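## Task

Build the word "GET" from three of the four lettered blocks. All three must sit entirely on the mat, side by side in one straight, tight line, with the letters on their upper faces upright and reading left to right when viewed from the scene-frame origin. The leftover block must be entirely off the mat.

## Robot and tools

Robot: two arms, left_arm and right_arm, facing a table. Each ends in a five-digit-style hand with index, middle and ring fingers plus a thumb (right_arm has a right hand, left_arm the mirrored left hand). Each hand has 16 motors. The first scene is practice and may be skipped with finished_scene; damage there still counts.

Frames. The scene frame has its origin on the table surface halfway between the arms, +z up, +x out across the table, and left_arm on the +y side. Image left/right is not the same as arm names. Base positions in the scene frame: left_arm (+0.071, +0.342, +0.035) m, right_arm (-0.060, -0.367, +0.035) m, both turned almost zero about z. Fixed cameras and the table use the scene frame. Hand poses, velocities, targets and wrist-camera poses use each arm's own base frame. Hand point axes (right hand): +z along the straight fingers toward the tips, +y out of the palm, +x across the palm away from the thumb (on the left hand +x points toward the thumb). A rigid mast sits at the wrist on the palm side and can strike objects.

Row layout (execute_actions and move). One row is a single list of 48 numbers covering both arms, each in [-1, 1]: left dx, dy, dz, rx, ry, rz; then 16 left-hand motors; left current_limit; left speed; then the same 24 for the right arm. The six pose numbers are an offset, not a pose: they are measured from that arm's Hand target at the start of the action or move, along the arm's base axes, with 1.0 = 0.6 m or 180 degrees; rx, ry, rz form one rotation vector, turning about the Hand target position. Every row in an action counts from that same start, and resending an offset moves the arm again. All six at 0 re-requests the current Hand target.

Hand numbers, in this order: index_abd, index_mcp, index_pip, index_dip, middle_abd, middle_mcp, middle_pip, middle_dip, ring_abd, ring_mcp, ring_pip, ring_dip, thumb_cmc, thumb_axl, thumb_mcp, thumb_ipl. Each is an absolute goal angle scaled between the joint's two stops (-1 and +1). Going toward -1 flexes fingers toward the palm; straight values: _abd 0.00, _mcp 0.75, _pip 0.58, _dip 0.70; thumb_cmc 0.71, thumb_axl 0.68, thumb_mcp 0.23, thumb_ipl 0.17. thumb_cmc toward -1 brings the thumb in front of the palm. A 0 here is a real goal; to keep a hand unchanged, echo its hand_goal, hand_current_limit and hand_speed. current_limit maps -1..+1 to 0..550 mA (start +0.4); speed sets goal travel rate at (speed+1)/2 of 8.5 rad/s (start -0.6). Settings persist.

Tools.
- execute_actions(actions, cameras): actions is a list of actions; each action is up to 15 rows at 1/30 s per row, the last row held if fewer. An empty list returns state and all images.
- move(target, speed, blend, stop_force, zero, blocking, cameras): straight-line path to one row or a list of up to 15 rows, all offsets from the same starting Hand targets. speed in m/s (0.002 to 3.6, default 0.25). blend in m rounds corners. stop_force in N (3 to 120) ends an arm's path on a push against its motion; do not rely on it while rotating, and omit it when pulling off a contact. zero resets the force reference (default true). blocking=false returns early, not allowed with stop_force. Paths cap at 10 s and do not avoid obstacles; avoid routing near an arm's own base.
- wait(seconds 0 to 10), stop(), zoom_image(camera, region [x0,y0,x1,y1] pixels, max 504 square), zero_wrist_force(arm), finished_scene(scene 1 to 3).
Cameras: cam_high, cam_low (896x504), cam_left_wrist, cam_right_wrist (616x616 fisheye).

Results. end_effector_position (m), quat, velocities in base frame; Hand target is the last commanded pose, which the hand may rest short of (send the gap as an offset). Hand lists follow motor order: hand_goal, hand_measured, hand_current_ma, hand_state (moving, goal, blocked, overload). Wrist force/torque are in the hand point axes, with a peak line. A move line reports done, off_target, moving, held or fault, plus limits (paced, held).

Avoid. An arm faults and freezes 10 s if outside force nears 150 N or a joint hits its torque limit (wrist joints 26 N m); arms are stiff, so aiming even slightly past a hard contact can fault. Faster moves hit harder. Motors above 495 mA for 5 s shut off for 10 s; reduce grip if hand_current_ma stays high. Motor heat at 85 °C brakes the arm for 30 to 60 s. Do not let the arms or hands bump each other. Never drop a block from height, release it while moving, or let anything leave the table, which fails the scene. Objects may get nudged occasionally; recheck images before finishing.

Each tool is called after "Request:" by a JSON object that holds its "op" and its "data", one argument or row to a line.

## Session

Request:
{"op": "execute_actions", "data": {
  "actions": []
}}

Request:
{"op": "zoom_image", "data": {
  "camera": "cam_high",
  "region": [400, 180, 620, 340]
}}

Request:
{"op": "zoom_image", "data": {
  "camera": "cam_low",
  "region": [300, 160, 700, 320]
}}

Scene clock: 0.00 s.
left_arm: end_effector_position=(+0.2437, +0.1068, +0.1659) hand_goal=(+0.000, +0.754, +0.576, +0.696, +0.000, +0.754, +0.576, +0.696, +0.000, +0.754, +0.576, +0.696, +0.714, +0.678, +0.226, +0.168) hand_measured=(+0.000, +0.754, +0.576, +0.696, +0.000, +0.754, +0.576, +0.696, +0.000, +0.754, +0.576, +0.696, +0.714, +0.678, +0.226, +0.168) hand_current_ma=(+0, +0, +0, +0, +0, +0, +0, +0, +0, +0, +0, +0, +0, +0, +0, +0) hand_state=(goal, goal, goal, goal, goal, goal, goal, goal, goal, goal, goal, goal, goal, goal, goal, goal) hand_current_limit=0.40 hand_speed=-0.60 end_effector_quat_wxyz=(-0.270, +0.680, +0.410, -0.545) | right_arm: end_effector_position=(+0.5010, +0.3356, +0.2244) hand_goal=(+0.000, +0.754, +0.576, +0.696, +0.000, +0.754, +0.576, +0.696, +0.000, +0.754, +0.576, +0.696, +0.714, +0.678, +0.226, +0.168) hand_measured=(+0.000, +0.754, +0.576, +0.696, +0.000, +0.754, +0.576, +0.696, +0.000, +0.754, +0.576, +0.696, +0.714, +0.678, +0.226, +0.168) hand_current_ma=(+0, +0, +0, +0, +0, +0, +0, +0, +0, +0, +0, +0, +0, +0, +0, +0) hand_state=(overload, goal, goal, goal, goal, goal, goal, goal, goal, goal, goal, goal, goal, goal, goal, goal) hand_current_limit=0.40 hand_speed=-0.60 end_effector_quat_wxyz=(-0.119, +0.785, +0.596, -0.118)
Joint positions: left_arm=[3.76 -1.732 -1.888 -2.361 2.086 0.721] | right_arm=[0.416 -1.261 1.443 -1.464 -1.395 0.663]
Joint velocities: within noise
Joint torques (N m): no reading
Motor temperatures (°C): left_arm=[24 25 22 34 28 35] | right_arm=[28 28 24 31 31 32]
Wrist force (N): no reading
Wrist torque (N m): no reading
Wrist force, peak (N): no reading
Hand target: left_arm +0.2437, +0.1068, +0.1659; -0.270, +0.680, +0.410, -0.545 | right_arm +0.5010, +0.3356, +0.2244; -0.119, +0.785, +0.596, -0.118
camera_calibration:
cam_left_wrist: T_world_to_cam=[[-0.226758, -0.291698, 0.929243, -0.0982343], [0.641703, 0.672983, 0.367847, -0.341797], [-0.732665, 0.67971, 0.0345793, 0.217], [0, 0, 0, 1]] pos_world=[0.356045, 0.0538717, 0.209509]
cam_right_wrist: T_world_to_cam=[[0.398136, -0.892017, -0.213994, 0.179228], [-0.319434, -0.353495, 0.879206, 0.0344659], [-0.859913, -0.281687, -0.425679, 0.751217], [0, 0, 0, 1]] pos_world=[0.585633, 0.383666, 0.327828]

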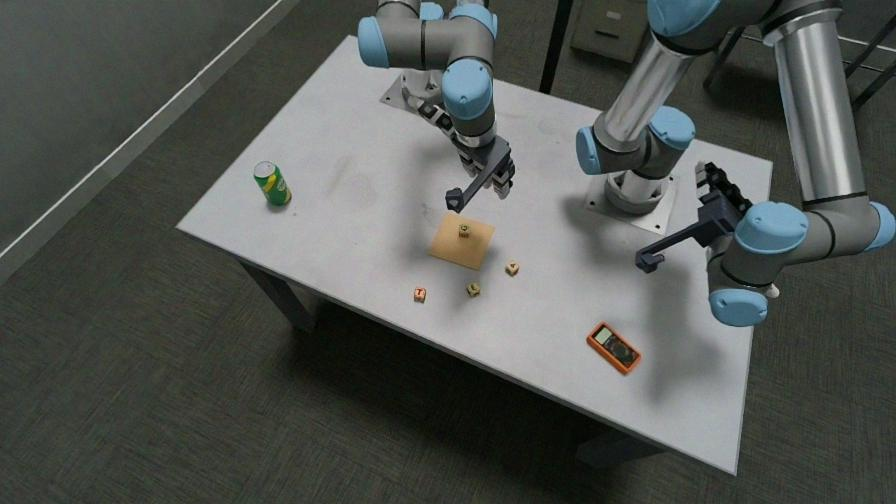

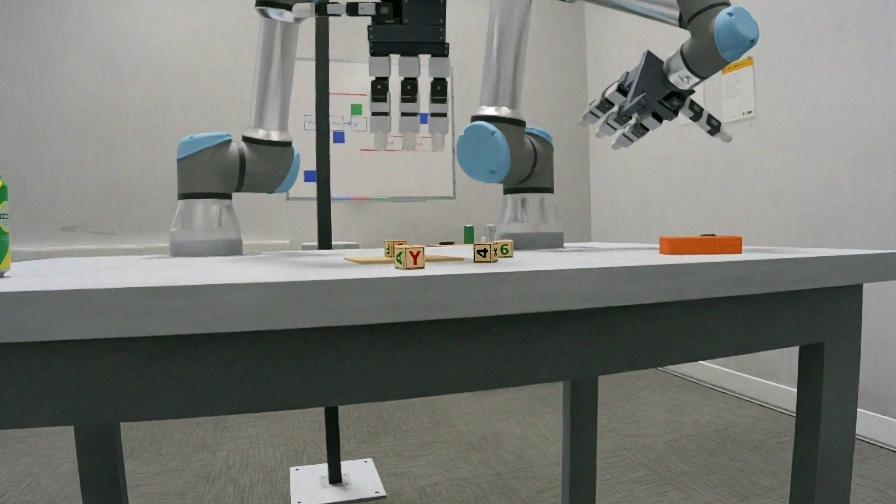

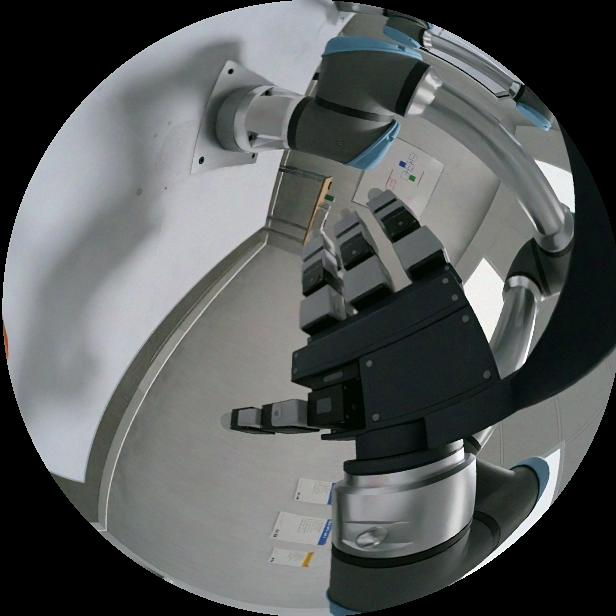

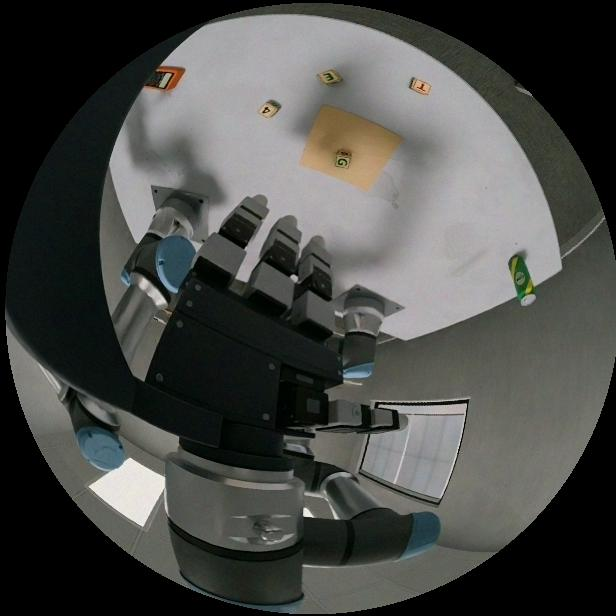

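Scaled by 2.291 from the camera's 896x504 image, which has a finer 1280x720 frame.

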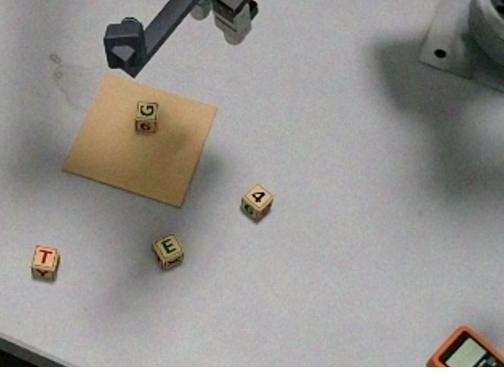

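Scaled by 1.260 from the camera's 896x504 image, which has a finer 1280x720 frame.

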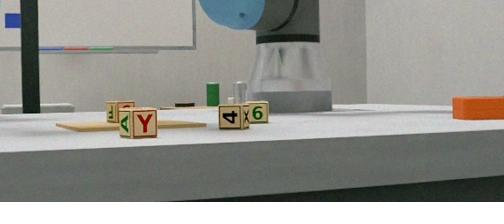

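Request:
{"op": "zoom_image", "data": {
  "camera": "cam_high",
  "region": [405, 200, 505, 310]
}}

Request:
{"op": "zoom_image", "data": {
  "camera": "cam_high",
  "region": [460, 255, 525, 305]
}}

Request:
{"op": "zoom_image", "data": {
  "camera": "cam_low",
  "region": [340, 220, 540, 290]
}}

Request:
{"op": "zoom_image", "data": {
  "camera": "cam_right_wrist",
  "region": [230, 40, 480, 200]
}}

Scaled by 4.582 from the camera's 896x504 image, which has a finer 1280x720 frame.

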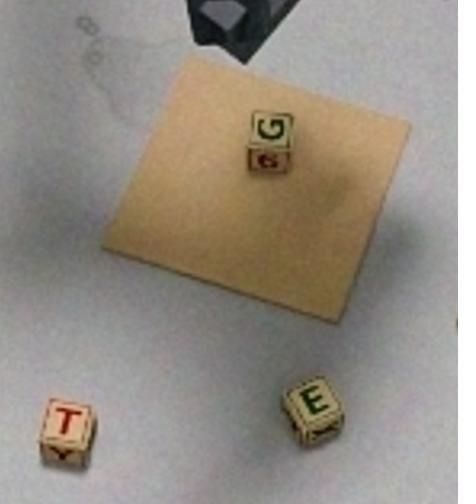

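Scaled by 7.754 from the camera's 896x504 image, which has a finer 1280x720 frame.

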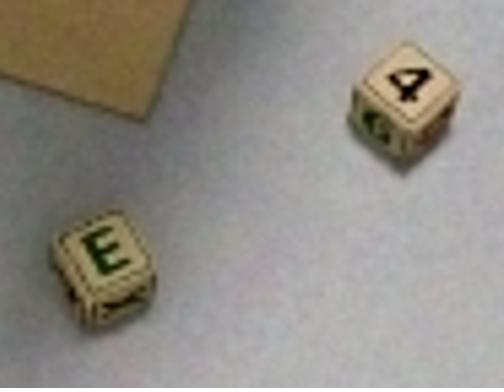

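Scaled by 2.520 from the camera's 896x504 image, which has a finer 1280x720 frame.

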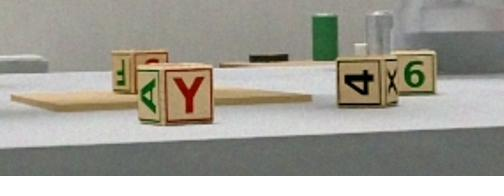

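Scaled by 2.016 from the camera's 616x616 image, which has a finer 880x880 frame.

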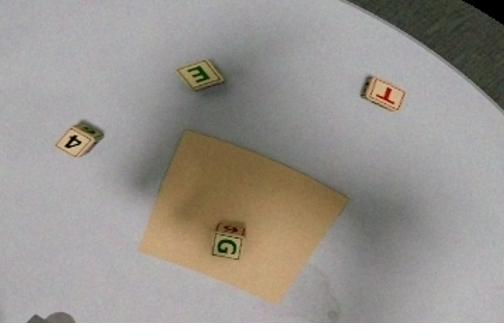

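Request:
{"op": "zoom_image", "data": {
  "camera": "cam_high",
  "region": [452, 218, 478, 244]
}}

Request:
{"op": "zoom_image", "data": {
  "camera": "cam_high",
  "region": [460, 277, 486, 303]
}}

Request:
{"op": "zoom_image", "data": {
  "camera": "cam_high",
  "region": [407, 282, 433, 308]
}}

Request:
{"op": "zoom_image", "data": {
  "camera": "cam_high",
  "region": [500, 254, 526, 280]
}}

Request:
{"op": "zoom_image", "data": {
  "camera": "cam_right_wrist",
  "region": [310, 60, 370, 100]
}}

Request:
{"op": "zoom_image", "data": {
  "camera": "cam_right_wrist",
  "region": [320, 130, 370, 180]
}}

Scaled by 19.385 from the camera's 896x504 image, which has a finer 1280x720 frame.

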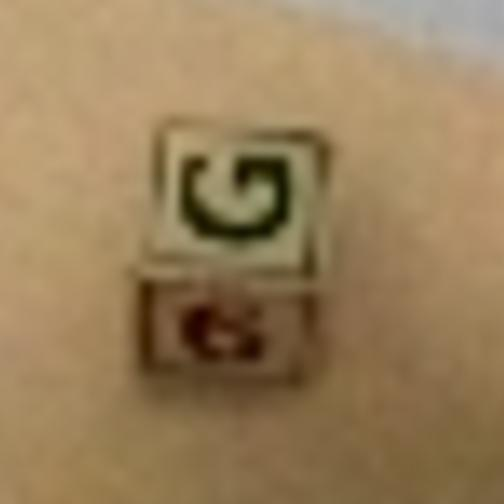

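Scaled by 19.385 from the camera's 896x504 image, which has a finer 1280x720 frame.

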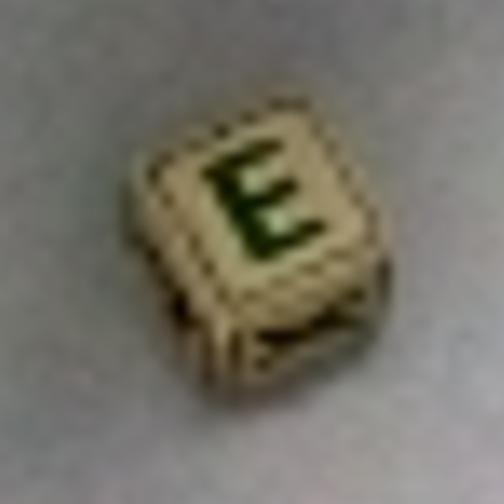

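Scaled by 19.385 from the camera's 896x504 image, which has a finer 1280x720 frame.

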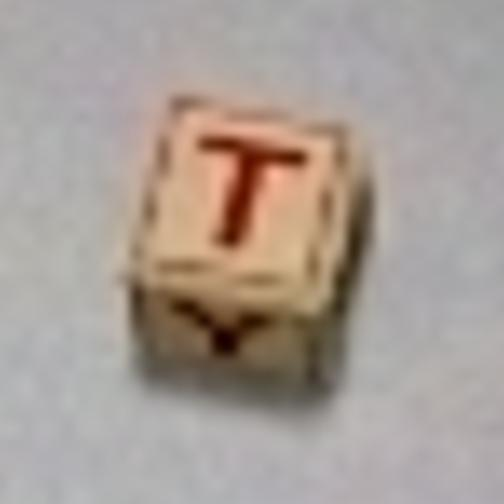

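Scaled by 19.385 from the camera's 896x504 image, which has a finer 1280x720 frame.

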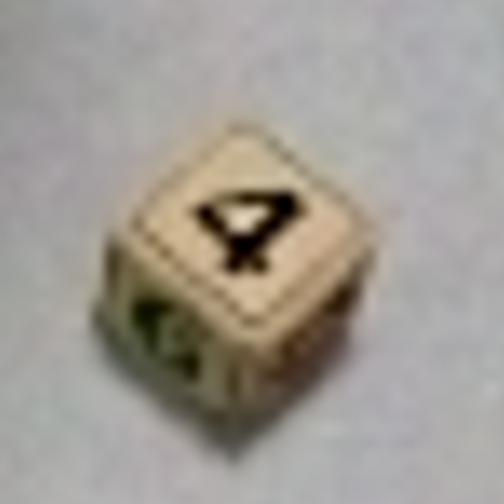

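Scaled by 8.400 from the camera's 616x616 image, which has a finer 880x880 frame.

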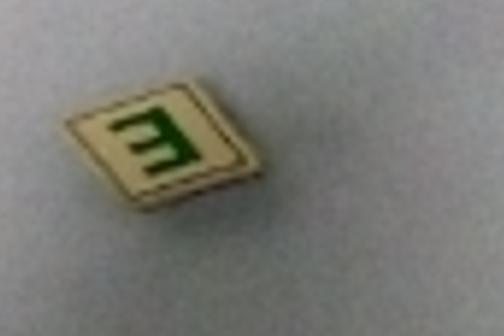

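Scaled by 10.080 from the camera's 616x616 image, which has a finer 880x880 frame.

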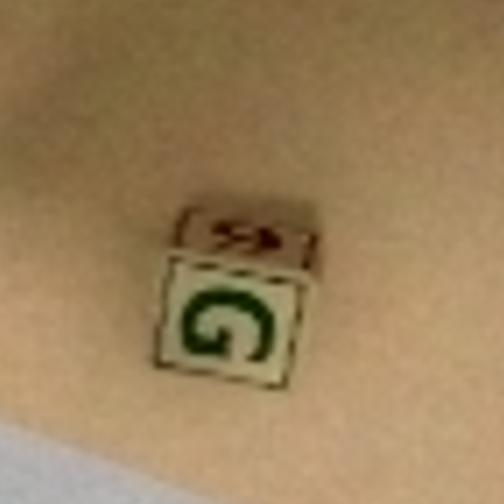

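Request:
{"op": "move", "data": {
  "target": [
    [0.1438,-0.3447,0.1902,0.2739,-0.3425,0.3194,-0.3,0.452,-0.299,0.406,0.3,0.452,-0.299,0.406,-0.2,0.754,0.576,0.696,-0.653,0.678,0.045,0.168,0.4,-0.6,0.258,-0.0902,-0.074,-0.0154,-0.1061,-0.0023,0,-0.479,0.576,0.696,-0.135,0.342,0.576,0.696,0.135,0.342,0.576,0.696,0.714,0.678,0.226,0.168,0.4,-0.6],
    [0.1605,-0.5447,0.1902,0.5017,-0.1394,0.6372,-0.3,0.452,-0.299,0.406,0.3,0.452,-0.299,0.406,-0.2,0.754,0.576,0.696,-0.653,0.678,0.045,0.168,0.4,-0.6,0.258,-0.0902,-0.1573,-0.0154,-0.1061,-0.0023,0,-0.479,0.576,0.696,-0.135,0.342,0.576,0.696,0.135,0.342,0.576,0.696,0.714,0.678,0.226,0.168,0.4,-0.6],
    [0.1752,-0.8463,-0.0598,0.1351,0.1579,0.6312,-0.3,0.452,-0.299,0.406,0.3,0.452,-0.299,0.406,-0.2,0.754,0.576,0.696,-0.653,0.678,0.045,0.168,0.4,-0.6,0.258,-0.0902,-0.1573,-0.0154,-0.1061,-0.0023,0,-0.479,0.576,0.696,-0.135,0.342,0.576,0.696,0.135,0.342,0.576,0.696,0.714,0.678,0.226,0.168,0.4,-0.6]
  ],
  "speed": [0.35,0.35,0.3],
  "blend": [0.02,0.02,0],
  "cameras": ["cam_high", "cam_low"]
}}

Request:
{"op": "zoom_image", "data": {
  "camera": "cam_high",
  "region": [380, 190, 540, 320]
}}

Request:
{"op": "zoom_image", "data": {
  "camera": "cam_low",
  "region": [340, 150, 560, 290]
}}

Scene clock: 408.50 s.
left_arm: end_effector_position=(+0.3403, -0.2347, +0.2679) hand_goal=(-0.300, +0.452, -0.298, +0.406, +0.300, +0.452, -0.298, +0.406, -0.200, +0.754, +0.576, +0.696, -0.652, +0.678, +0.046, +0.168) hand_measured=(-0.160, +0.454, -0.304, +0.406, +0.164, +0.456, -0.300, +0.406, -0.196, +0.750, +0.576, +0.696, -0.650, +0.678, +0.044, +0.168) hand_current_ma=(+385, +4, -12, +0, -385, +5, -4, +0, +5, -5, +1, +0, +3, -1, -5, +0) hand_state=(blocked, goal, goal, goal, blocked, goal, goal, goal, goal, goal, goal, goal, goal, goal, goal, goal) hand_current_limit=0.40 hand_speed=-0.60 end_effector_quat_wxyz=(+0.008, -0.186, +0.981, -0.049) | right_arm: end_effector_position=(+0.6558, +0.2815, +0.1300) hand_goal=(+0.000, -0.478, +0.576, +0.696, -0.134, +0.342, +0.576, +0.696, +0.136, +0.342, +0.576, +0.696, +0.714, +0.678, +0.226, +0.168) hand_measured=(+0.000, -0.460, +0.576, +0.696, -0.100, +0.346, +0.576, +0.696, +0.098, +0.346, +0.576, +0.696, +0.714, +0.678, +0.224, +0.168) hand_current_ma=(+0, +38, +1, +0, +71, +4, +1, +0, -81, +4, +1, +0, +0, -1, -3, +0) hand_state=(overload, goal, goal, goal, blocked, goal, goal, goal, blocked, goal, goal, goal, goal, goal, goal, goal) hand_current_limit=0.40 hand_speed=-0.60 end_effector_quat_wxyz=(+0.000, +0.799, +0.602, +0.000)
Joint positions: left_arm=[2.789 -1.518 -1.852 -1.279 1.496 -2.301] | right_arm=[0.311 -1.074 1.541 -2.038 -1.57 0.59]
Joint torques (N m): left_arm=[-10.48 5.81 30.17 0.8 1.37 2.19] | right_arm=[-11.53 -33.88 -16.95 -4.59 -2.25 -2.11]
Wrist force (N): left_arm=[-2.2 -1.1 1.6] | right_arm=[-0.4 -0.1 -0.1]
Wrist torque (N m): left_arm=[-0.03 0.34 -0.11] | right_arm=[0.06 0.06 -0.01]
Wrist force, peak (N): left_arm=[-2.0 -3.5 2.2] | right_arm=[-0.4 -0.6 0.2]
Hand target: left_arm +0.3403, -0.2347, +0.2679; +0.008, -0.186, +0.981, -0.049 (not the last commanded pose) | right_arm +0.6558, +0.2815, +0.1300; +0.000, +0.799, +0.602, +0.000
Off the commanded pose: left_arm 0.216 m, 64 deg | right_arm 0.000 m, 0 deg.
move: held (left_arm; a check stopped the path); path passed 2 of 3 targets; limits=held
pose unreachable (left arm): on one or more control steps of this call, first in action 0 (counted from 0), this arm could not follow its commanded pose, so it was not sent that pose on those steps. It may still have moved: this result reports where it is.
cause: moving toward the commanded pose would bring a part of the arm too close to another arm (a part of this arm just beyond joint 6 (wrist 3) and a part of the right arm just beyond its joint 6 (wrist 3), at the place that arm is still heading or pushing toward).
Images, in order (width x height): cam_high 896x504, cam_low 896x504.

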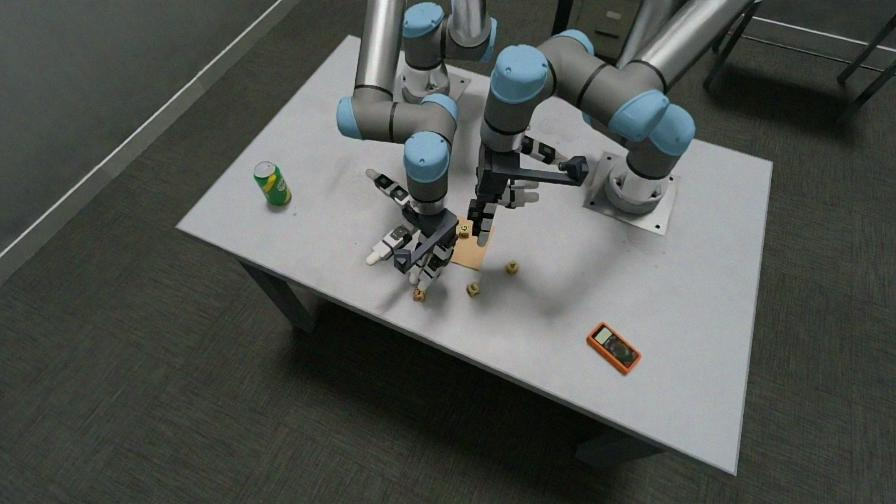

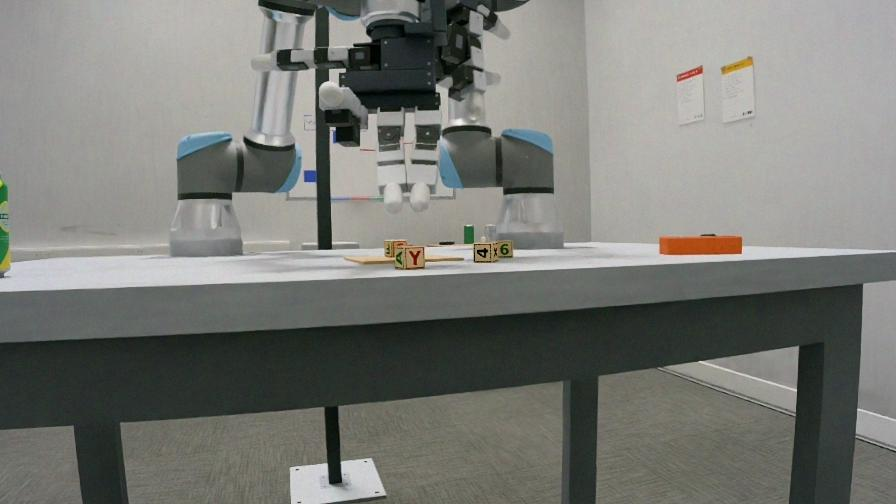

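Scaled by 3.150 from the camera's 896x504 image, which has a finer 1280x720 frame.

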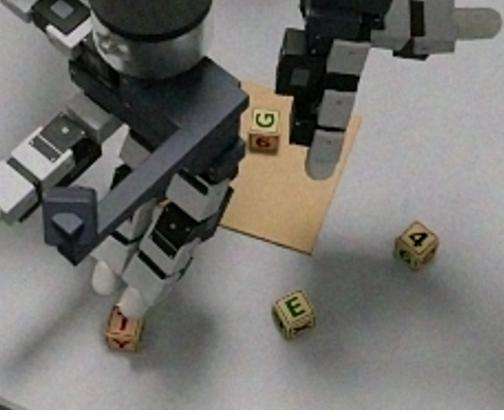

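Scaled by 2.291 from the camera's 896x504 image, which has a finer 1280x720 frame.

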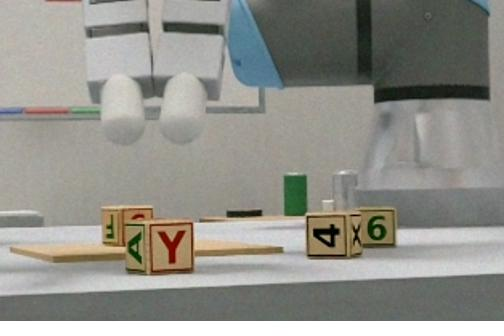

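Request:
{"op": "zoom_image", "data": {
  "camera": "cam_high",
  "region": [400, 262, 440, 302]
}}

Request:
{"op": "zoom_image", "data": {
  "camera": "cam_low",
  "region": [370, 190, 450, 270]
}}

Request:
{"op": "move", "data": {
  "target": [-0.02,0.15,0.03,0,0,0,-0.16,0.452,-0.299,0.406,0.16,0.452,-0.299,0.406,-0.2,0.754,0.576,0.696,-0.653,0.678,0.045,0.168,0.4,-0.6,0,0,0,0,0,0,0,-0.479,0.576,0.696,-0.115,0.342,0.576,0.696,0.115,0.342,0.576,0.696,0.714,0.678,0.226,0.168,0.4,-0.6],
  "speed": 0.25
}}

Scaled by 12.600 from the camera's 896x504 image, which has a finer 1280x720 frame.

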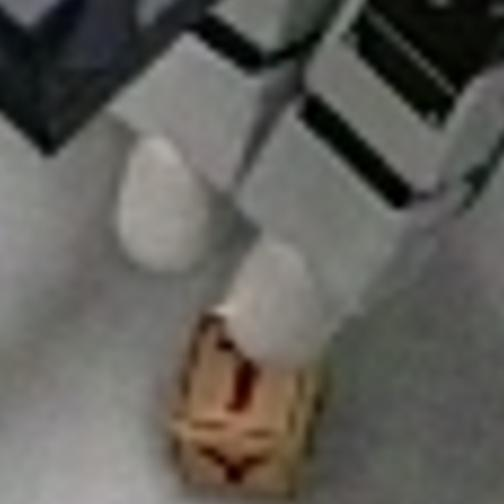

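Scaled by 6.300 from the camera's 896x504 image, which has a finer 1280x720 frame.

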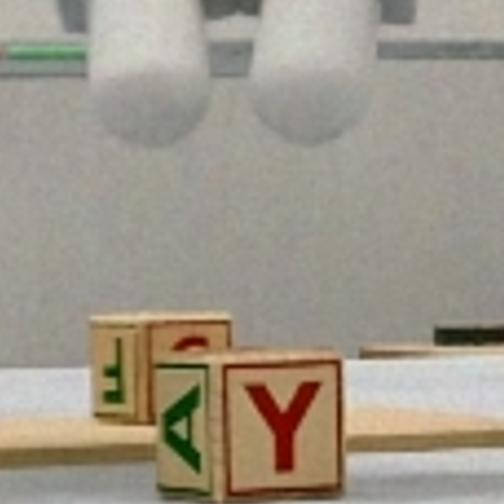

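Scene clock: 498.50 s.
left_arm: end_effector_position=(+0.3283, -0.1447, +0.2859) hand_goal=(-0.160, +0.452, -0.298, +0.406, +0.160, +0.452, -0.298, +0.406, -0.200, +0.754, +0.576, +0.696, -0.652, +0.678, +0.046, +0.168) hand_measured=(-0.146, +0.454, -0.300, +0.406, +0.148, +0.456, -0.298, +0.406, -0.196, +0.750, +0.576, +0.696, -0.650, +0.678, +0.044, +0.168) hand_current_ma=(+24, +4, -2, +0, -20, +5, +0, +0, +5, -5, +1, +0, +3, -1, -5, +0) hand_state=(goal, goal, goal, goal, goal, goal, goal, goal, goal, goal, goal, goal, goal, goal, goal, goal) hand_current_limit=0.40 hand_speed=-0.60 end_effector_quat_wxyz=(+0.008, -0.186, +0.981, -0.049) | right_arm: end_effector_position=(+0.6558, +0.2815, +0.1300) hand_goal=(+0.000, -0.478, +0.576, +0.696, -0.114, +0.342, +0.576, +0.696, +0.116, +0.342, +0.576, +0.696, +0.714, +0.678, +0.226, +0.168) hand_measured=(+0.000, -0.460, +0.576, +0.696, -0.094, +0.346, +0.576, +0.696, +0.094, +0.346, +0.576, +0.696, +0.714, +0.678, +0.224, +0.168) hand_current_ma=(+0, +38, +1, +0, +32, +4, +1, +0, -40, +4, +1, +0, +0, -1, -3, +0) hand_state=(overload, goal, goal, goal, goal, goal, goal, goal, blocked, goal, goal, goal, goal, goal, goal, goal) hand_current_limit=0.40 hand_speed=-0.60 end_effector_quat_wxyz=(+0.000, +0.799, +0.602, +0.000)
Joint positions: left_arm=[2.985 -1.36 -1.936 -1.368 1.485 -2.104] | right_arm=[0.311 -1.074 1.541 -2.038 -1.57 0.59]
Joint torques (N m): left_arm=[10.59 29.04 12.63 0.74 -1.51 2.36] | right_arm=[-9.91 -34.98 -17.08 -4.53 -2.46 -2.09]
Wrist force (N): left_arm=[-2.3 -1.4 1.3] | right_arm=[-0.1 -0.3 0.0]
Wrist torque (N m): left_arm=[-0.03 0.33 -0.20] | right_arm=[0.03 0.02 0.01]
Wrist force, peak (N): left_arm=[-2.0 -2.6 2.0] | right_arm=[-0.3 -0.6 0.2]
Hand target: left_arm +0.3283, -0.1447, +0.2859; +0.008, -0.186, +0.981, -0.049 | right_arm +0.6558, +0.2815, +0.1300; +0.000, +0.799, +0.602, +0.000
Off the commanded pose: left_arm 0.000 m, 0 deg | right_arm 0.000 m, 0 deg.
move: done

Request:
{"op": "move", "data": {
  "target": [0,0,0,0,0,0,-0.16,0.452,-0.299,0.406,0.16,0.452,-0.299,0.406,-0.2,0.754,0.576,0.696,-0.653,0.678,0.045,0.168,0.4,-0.6,-0.014,0.0065,-0.03,0,0,-0.0689,0,-0.479,0.576,0.696,-0.115,0.342,0.576,0.696,0.115,0.342,0.576,0.696,0.714,0.678,0.226,0.168,0.4,-0.6],
  "speed": 0.15
}}

Request:
{"op": "move", "data": {
  "target": [0,0,0,0,0,0,-0.16,0.452,-0.299,0.406,0.16,0.452,-0.299,0.406,-0.2,0.754,0.576,0.696,-0.653,0.678,0.045,0.168,0.4,-0.6,0,0,-0.045,0,0,0,0,-0.479,0.576,0.696,-0.115,0.342,0.576,0.696,0.115,0.342,0.576,0.696,0.714,0.678,0.226,0.168,0.4,-0.6],
  "speed": 0.02,
  "stop_force": 4,
  "cameras": ["cam_low", "cam_high"]
}}

Request:
{"op": "zoom_image", "data": {
  "camera": "cam_low",
  "region": [370, 190, 450, 270]
}}

Request:
{"op": "zoom_image", "data": {
  "camera": "cam_high",
  "region": [395, 265, 435, 305]
}}

Scene clock: 540.13 s.
left_arm: end_effector_position=(+0.3283, -0.1447, +0.2859) hand_goal=(-0.160, +0.452, -0.298, +0.406, +0.160, +0.452, -0.298, +0.406, -0.200, +0.754, +0.576, +0.696, -0.652, +0.678, +0.046, +0.168) hand_measured=(-0.146, +0.454, -0.300, +0.406, +0.148, +0.456, -0.298, +0.406, -0.196, +0.750, +0.576, +0.696, -0.650, +0.678, +0.044, +0.168) hand_current_ma=(+24, +4, -2, +0, -20, +5, +0, +0, +5, -5, +1, +0, +3, -1, -5, +0) hand_state=(goal, goal, goal, goal, goal, goal, goal, goal, goal, goal, goal, goal, goal, goal, goal, goal) hand_current_limit=0.40 hand_speed=-0.60 end_effector_quat_wxyz=(+0.008, -0.186, +0.981, -0.049) | right_arm: end_effector_position=(+0.6474, +0.2854, +0.1120) hand_goal=(+0.000, -0.478, +0.576, +0.696, -0.114, +0.342, +0.576, +0.696, +0.116, +0.342, +0.576, +0.696, +0.714, +0.678, +0.226, +0.168) hand_measured=(+0.000, -0.460, +0.576, +0.696, -0.094, +0.346, +0.576, +0.696, +0.094, +0.346, +0.576, +0.696, +0.714, +0.678, +0.224, +0.168) hand_current_ma=(+0, +38, +1, +0, +32, +4, +1, +0, -40, +4, +1, +0, +0, -1, -3, +0) hand_state=(overload, goal, goal, goal, goal, goal, goal, goal, blocked, goal, goal, goal, goal, goal, goal, goal) hand_current_limit=0.40 hand_speed=-0.60 end_effector_quat_wxyz=(+0.000, +0.859, +0.512, +0.000)
Joint positions: left_arm=[2.985 -1.36 -1.936 -1.368 1.484 -2.104] | right_arm=[0.337 -1.029 1.52 -2.062 -1.57 0.833]
Joint torques (N m): left_arm=[11.06 28.99 11.71 0.74 -1.28 2.34] | right_arm=[12.94 -36 -30.99 -4.56 -2.28 2.48]
Wrist force (N): left_arm=[-2.4 -1.3 1.3] | right_arm=[-0.3 -0.3 0.2]
Wrist torque (N m): left_arm=[-0.02 0.35 -0.21] | right_arm=[0.01 0.04 -0.15]
Wrist force, peak (N): left_arm=[-2.7 -1.3 1.4] | right_arm=[-0.5 -0.3 0.5]
Hand target: left_arm +0.3283, -0.1447, +0.2859; +0.008, -0.186, +0.981, -0.049 | right_arm +0.6474, +0.2854, +0.1120; +0.000, +0.859, +0.512, +0.000
Off the commanded pose: left_arm 0.000 m, 0 deg | right_arm 0.000 m, 0 deg.
move: done

Scene clock: 542.17 s.
left_arm: end_effector_position=(+0.3283, -0.1447, +0.2859) hand_goal=(-0.160, +0.452, -0.298, +0.406, +0.160, +0.452, -0.298, +0.406, -0.200, +0.754, +0.576, +0.696, -0.652, +0.678, +0.046, +0.168) hand_measured=(-0.146, +0.454, -0.300, +0.406, +0.148, +0.456, -0.298, +0.406, -0.196, +0.750, +0.576, +0.696, -0.650, +0.678, +0.044, +0.168) hand_current_ma=(+24, +4, -2, +0, -20, +5, +0, +0, +5, -5, +1, +0, +3, -1, -5, +0) hand_state=(goal, goal, goal, goal, goal, goal, goal, goal, goal, goal, goal, goal, goal, goal, goal, goal) hand_current_limit=0.40 hand_speed=-0.60 end_effector_quat_wxyz=(+0.008, -0.186, +0.981, -0.049) | right_arm: end_effector_position=(+0.6474, +0.2854, +0.0943) hand_goal=(+0.000, -0.478, +0.576, +0.696, -0.114, +0.342, +0.576, +0.696, +0.116, +0.342, +0.576, +0.696, +0.714, +0.678, +0.226, +0.168) hand_measured=(+0.000, -0.460, +0.576, +0.696, -0.094, +0.342, +0.574, +0.696, +0.094, +0.342, +0.574, +0.696, +0.714, +0.678, +0.224, +0.168) hand_current_ma=(+0, +38, +1, +0, +32, +0, -2, +0, -40, +0, -3, +0, +0, -1, -3, +0) hand_state=(overload, goal, goal, goal, goal, goal, goal, goal, blocked, goal, goal, goal, goal, goal, goal, goal) hand_current_limit=0.40 hand_speed=-0.60 end_effector_quat_wxyz=(+0.000, +0.859, +0.512, +0.000)
Joint positions: left_arm=[2.985 -1.36 -1.936 -1.368 1.484 -2.104] | right_arm=[0.337 -1.008 1.538 -2.101 -1.571 0.833]
Joint torques (N m): left_arm=[10.47 29.13 12.66 0.73 -1.18 2.25] | right_arm=[8.42 -59.53 -31.28 -1.1 -2.31 2.29]
Wrist force (N): left_arm=[-2.2 -1.3 1.4] | right_arm=[-0.3 -0.3 0.1]
Wrist torque (N m): left_arm=[-0.03 0.32 -0.19] | right_arm=[0.00 0.04 -0.15]
Wrist force, peak (N): left_arm=[-2.5 -1.3 1.5] | right_arm=[-0.3 -2.0 -5.7]
Hand target: left_arm +0.3283, -0.1447, +0.2859; +0.008, -0.186, +0.981, -0.049 | right_arm +0.6474, +0.2854, +0.0943; +0.000, +0.859, +0.512, +0.000 (not the last commanded pose)
Off the commanded pose: left_arm 0.000 m, 0 deg | right_arm 0.009 m, 0 deg.
move: contact (right_arm)
Images, in order (width x height): cam_high 896x504, cam_low 896x504.

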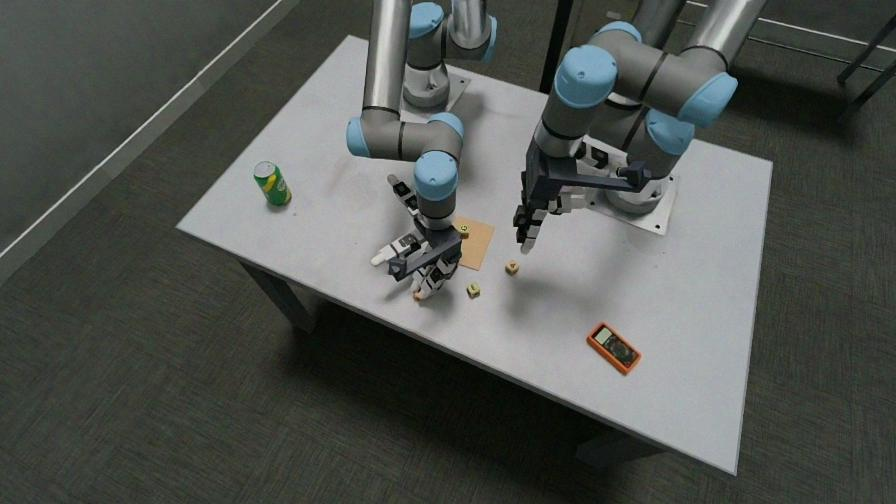

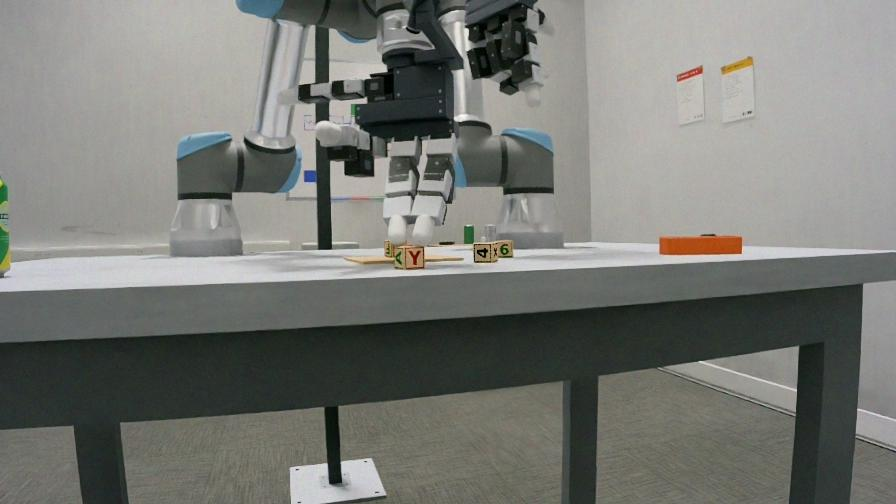

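Scaled by 6.300 from the camera's 896x504 image, which has a finer 1280x720 frame.

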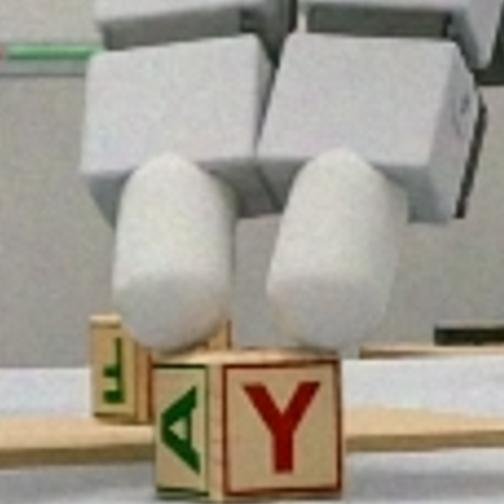

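Scaled by 12.600 from the camera's 896x504 image, which has a finer 1280x720 frame.

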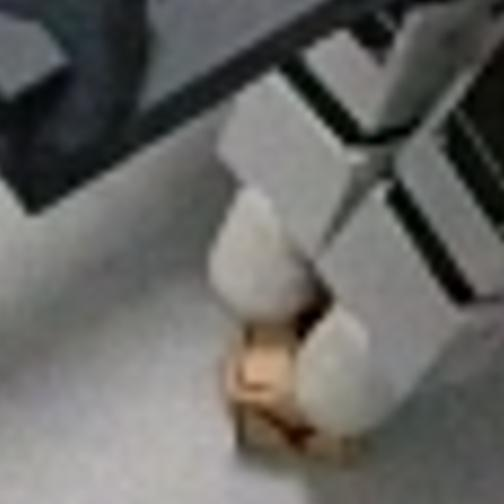

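Request:
{"op": "move", "data": {
  "target": [
    [0,0,0,0,0,0,-0.16,0.452,-0.299,0.406,0.16,0.452,-0.299,0.406,-0.2,0.754,0.576,0.696,-0.653,0.678,0.045,0.168,0.4,-0.6,0,0,-0.0045,0,0,0,0,-0.479,0.576,0.696,-0.115,0.342,0.576,0.696,0.115,0.342,0.576,0.696,0.714,0.678,0.226,0.168,0.4,-0.6],
    [0,0,0,0,0,0,-0.16,0.452,-0.299,0.406,0.16,0.452,-0.299,0.406,-0.2,0.754,0.576,0.696,-0.653,0.678,0.045,0.168,0.4,-0.6,0.02137,-0.00235,-0.0045,0,0,0.0879,0,-0.479,0.576,0.696,-0.115,0.342,0.576,0.696,0.115,0.342,0.576,0.696,0.714,0.678,0.226,0.168,0.4,-0.6],
    [0,0,0,0,0,0,-0.16,0.452,-0.299,0.406,0.16,0.452,-0.299,0.406,-0.2,0.754,0.576,0.696,-0.653,0.678,0.045,0.168,0.4,-0.6,0.04257,0.0012,-0.0045,0,0,0.1758,0,-0.479,0.576,0.696,-0.115,0.342,0.576,0.696,0.115,0.342,0.576,0.696,0.714,0.678,0.226,0.168,0.4,-0.6],
    [0,0,0,0,0,0,-0.16,0.452,-0.299,0.406,0.16,0.452,-0.299,0.406,-0.2,0.754,0.576,0.696,-0.653,0.678,0.045,0.168,0.4,-0.6,0.06212,0.01047,-0.0045,0,0,0.2637,0,-0.479,0.576,0.696,-0.115,0.342,0.576,0.696,0.115,0.342,0.576,0.696,0.714,0.678,0.226,0.168,0.4,-0.6],
    [0,0,0,0,0,0,-0.16,0.452,-0.299,0.406,0.16,0.452,-0.299,0.406,-0.2,0.754,0.576,0.696,-0.653,0.678,0.045,0.168,0.4,-0.6,0.0783,0.02463,-0.0045,0,0,0.3516,0,-0.479,0.576,0.696,-0.115,0.342,0.576,0.696,0.115,0.342,0.576,0.696,0.714,0.678,0.226,0.168,0.4,-0.6],
    [0,0,0,0,0,0,-0.16,0.452,-0.299,0.406,0.16,0.452,-0.299,0.406,-0.2,0.754,0.576,0.696,-0.653,0.678,0.045,0.168,0.4,-0.6,0.09002,0.04265,-0.0045,0,0,0.4394,0,-0.479,0.576,0.696,-0.115,0.342,0.576,0.696,0.115,0.342,0.576,0.696,0.714,0.678,0.226,0.168,0.4,-0.6],
    [0,0,0,0,0,0,-0.16,0.452,-0.299,0.406,0.16,0.452,-0.299,0.406,-0.2,0.754,0.576,0.696,-0.653,0.678,0.045,0.168,0.4,-0.6,0.09638,0.0632,-0.0045,0,0,0.5273,0,-0.479,0.576,0.696,-0.115,0.342,0.576,0.696,0.115,0.342,0.576,0.696,0.714,0.678,0.226,0.168,0.4,-0.6],
    [0,0,0,0,0,0,-0.16,0.452,-0.299,0.406,0.16,0.452,-0.299,0.406,-0.2,0.754,0.576,0.696,-0.653,0.678,0.045,0.168,0.4,-0.6,0.0969,0.08468,-0.0045,0,0,0.6152,0,-0.479,0.576,0.696,-0.115,0.342,0.576,0.696,0.115,0.342,0.576,0.696,0.714,0.678,0.226,0.168,0.4,-0.6],
    [0,0,0,0,0,0,-0.16,0.452,-0.299,0.406,0.16,0.452,-0.299,0.406,-0.2,0.754,0.576,0.696,-0.653,0.678,0.045,0.168,0.4,-0.6,0.0915,0.10563,-0.0045,0,0,0.7031,0,-0.479,0.576,0.696,-0.115,0.342,0.576,0.696,0.115,0.342,0.576,0.696,0.714,0.678,0.226,0.168,0.4,-0.6],
    [0,0,0,0,0,0,-0.16,0.452,-0.299,0.406,0.16,0.452,-0.299,0.406,-0.2,0.754,0.576,0.696,-0.653,0.678,0.045,0.168,0.4,-0.6,0.08065,0.1242,-0.0045,0,0,0.791,0,-0.479,0.576,0.696,-0.115,0.342,0.576,0.696,0.115,0.342,0.576,0.696,0.714,0.678,0.226,0.168,0.4,-0.6],
    [0,0,0,0,0,0,-0.16,0.452,-0.299,0.406,0.16,0.452,-0.299,0.406,-0.2,0.754,0.576,0.696,-0.653,0.678,0.045,0.168,0.4,-0.6,0.06517,0.13912,-0.0045,0,0,0.8789,0,-0.479,0.576,0.696,-0.115,0.342,0.576,0.696,0.115,0.342,0.576,0.696,0.714,0.678,0.226,0.168,0.4,-0.6],
    [0,0,0,0,0,0,-0.16,0.452,-0.299,0.406,0.16,0.452,-0.299,0.406,-0.2,0.754,0.576,0.696,-0.653,0.678,0.045,0.168,0.4,-0.6,0.04618,0.14923,-0.0045,0,0,0.9668,0,-0.479,0.576,0.696,-0.115,0.342,0.576,0.696,0.115,0.342,0.576,0.696,0.714,0.678,0.226,0.168,0.4,-0.6]
  ],
  "speed": [0.02,0.18,0.18,0.18,0.18,0.18,0.18,0.18,0.18,0.18,0.18,0.18],
  "blend": [0,0.005,0.005,0.005,0.005,0.005,0.005,0.005,0.005,0.005,0.005,0],
  "cameras": ["cam_low", "cam_high"]
}}

Request:
{"op": "zoom_image", "data": {
  "camera": "cam_low",
  "region": [370, 190, 450, 270]
}}

Request:
{"op": "zoom_image", "data": {
  "camera": "cam_high",
  "region": [395, 265, 435, 305]
}}

Scene clock: 590.23 s.
left_arm: end_effector_position=(+0.3283, -0.1447, +0.2859) hand_goal=(-0.160, +0.452, -0.298, +0.406, +0.160, +0.452, -0.298, +0.406, -0.200, +0.754, +0.576, +0.696, -0.652, +0.678, +0.046, +0.168) hand_measured=(-0.146, +0.454, -0.300, +0.406, +0.148, +0.456, -0.298, +0.406, -0.196, +0.750, +0.576, +0.696, -0.650, +0.678, +0.044, +0.168) hand_current_ma=(+24, +4, -2, +0, -20, +5, +0, +0, +5, -5, +1, +0, +3, -1, -5, +0) hand_state=(goal, goal, goal, goal, goal, goal, goal, goal, goal, goal, goal, goal, goal, goal, goal, goal) hand_current_limit=0.40 hand_speed=-0.60 end_effector_quat_wxyz=(+0.008, -0.186, +0.981, -0.049) | right_arm: end_effector_position=(+0.6751, +0.3749, +0.0915) hand_goal=(+0.000, -0.478, +0.576, +0.696, -0.114, +0.342, +0.576, +0.696, +0.116, +0.342, +0.576, +0.696, +0.714, +0.678, +0.226, +0.168) hand_measured=(+0.000, -0.460, +0.576, +0.696, -0.094, +0.322, +0.566, +0.692, +0.094, +0.324, +0.564, +0.690, +0.714, +0.678, +0.224, +0.168) hand_current_ma=(+0, +38, +1, +0, +32, -42, -18, -6, -40, -38, -23, -9, +0, -1, -3, +0) hand_state=(overload, goal, goal, goal, goal, goal, goal, goal, blocked, goal, goal, goal, goal, goal, goal, goal) hand_current_limit=0.40 hand_speed=-0.60 end_effector_quat_wxyz=(+0.000, -0.467, +0.885, +0.000)
Joint positions: left_arm=[2.985 -1.36 -1.936 -1.368 1.484 -2.104] | right_arm=[0.23 -0.742 1.076 -1.904 -1.571 -2.312]
Joint torques (N m): left_arm=[10.49 27.52 12.21 0.76 -1.28 2.04] | right_arm=[12.77 -45.37 -30.62 -0.81 1.79 -2.34]
Wrist force (N): left_arm=[-2.2 -1.5 1.5] | right_arm=[-0.3 -0.7 -3.5]
Wrist torque (N m): left_arm=[-0.07 0.33 -0.18] | right_arm=[0.05 0.18 -0.04]
Wrist force, peak (N): left_arm=[-2.6 -1.5 1.3] | right_arm=[-0.6 -3.3 -8.5]
Hand target: left_arm +0.3283, -0.1447, +0.2859; +0.008, -0.186, +0.981, -0.049 | right_arm +0.6751, +0.3749, +0.0916; +0.000, -0.467, +0.884, +0.000
Off the commanded pose: left_arm 0.000 m, 0 deg | right_arm 0.000 m, 0 deg.
move: done
Images, in order (width x height): cam_high 896x504, cam_low 896x504.

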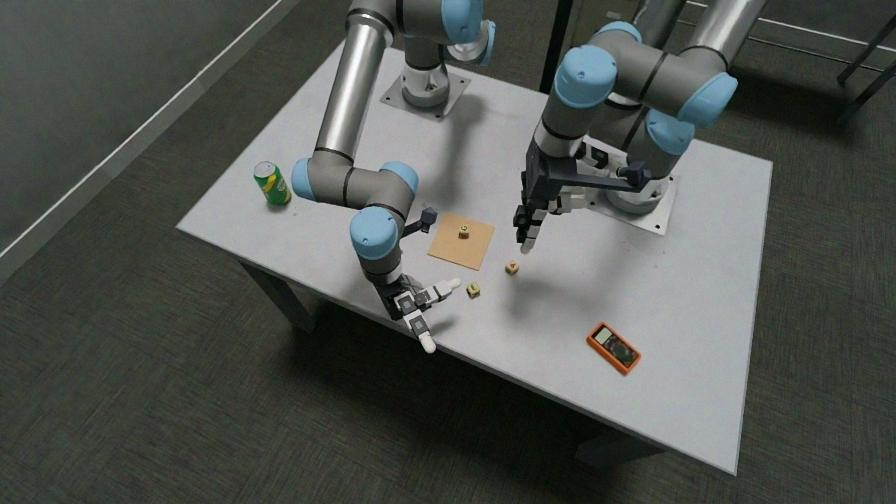

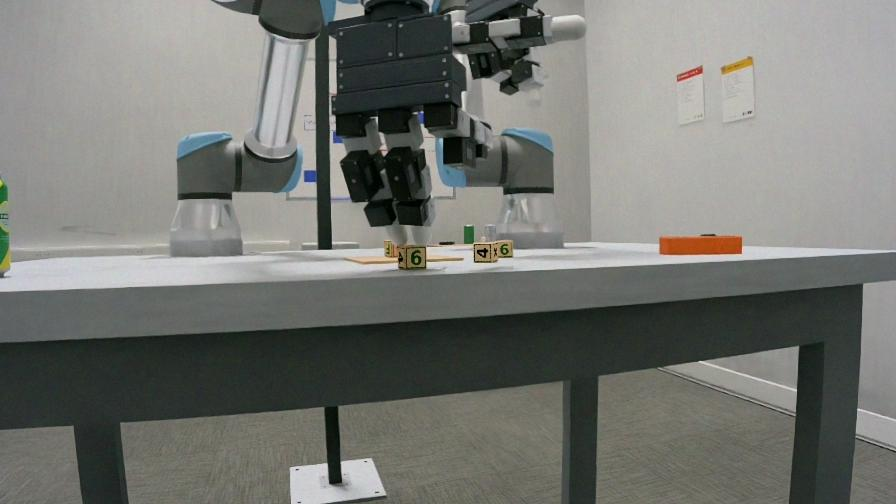

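Scaled by 6.300 from the camera's 896x504 image, which has a finer 1280x720 frame.

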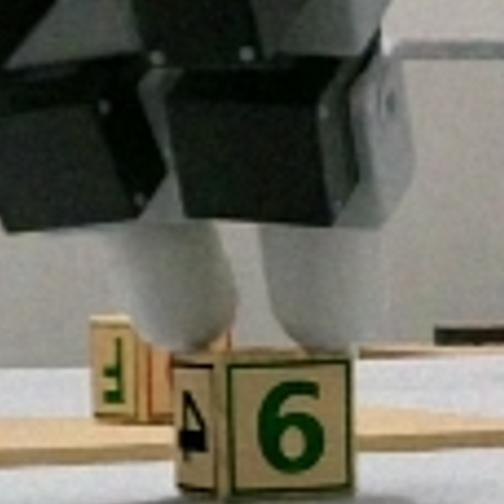

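Scaled by 12.600 from the camera's 896x504 image, which has a finer 1280x720 frame.

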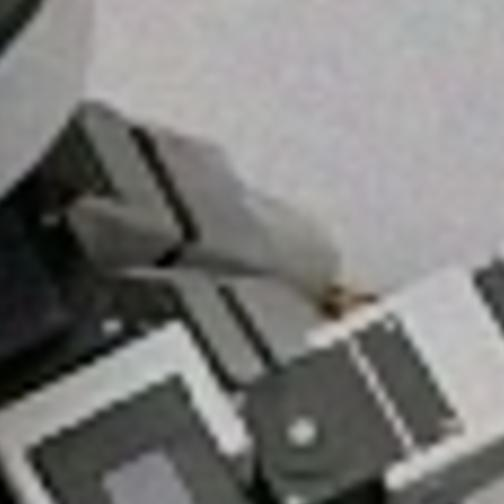

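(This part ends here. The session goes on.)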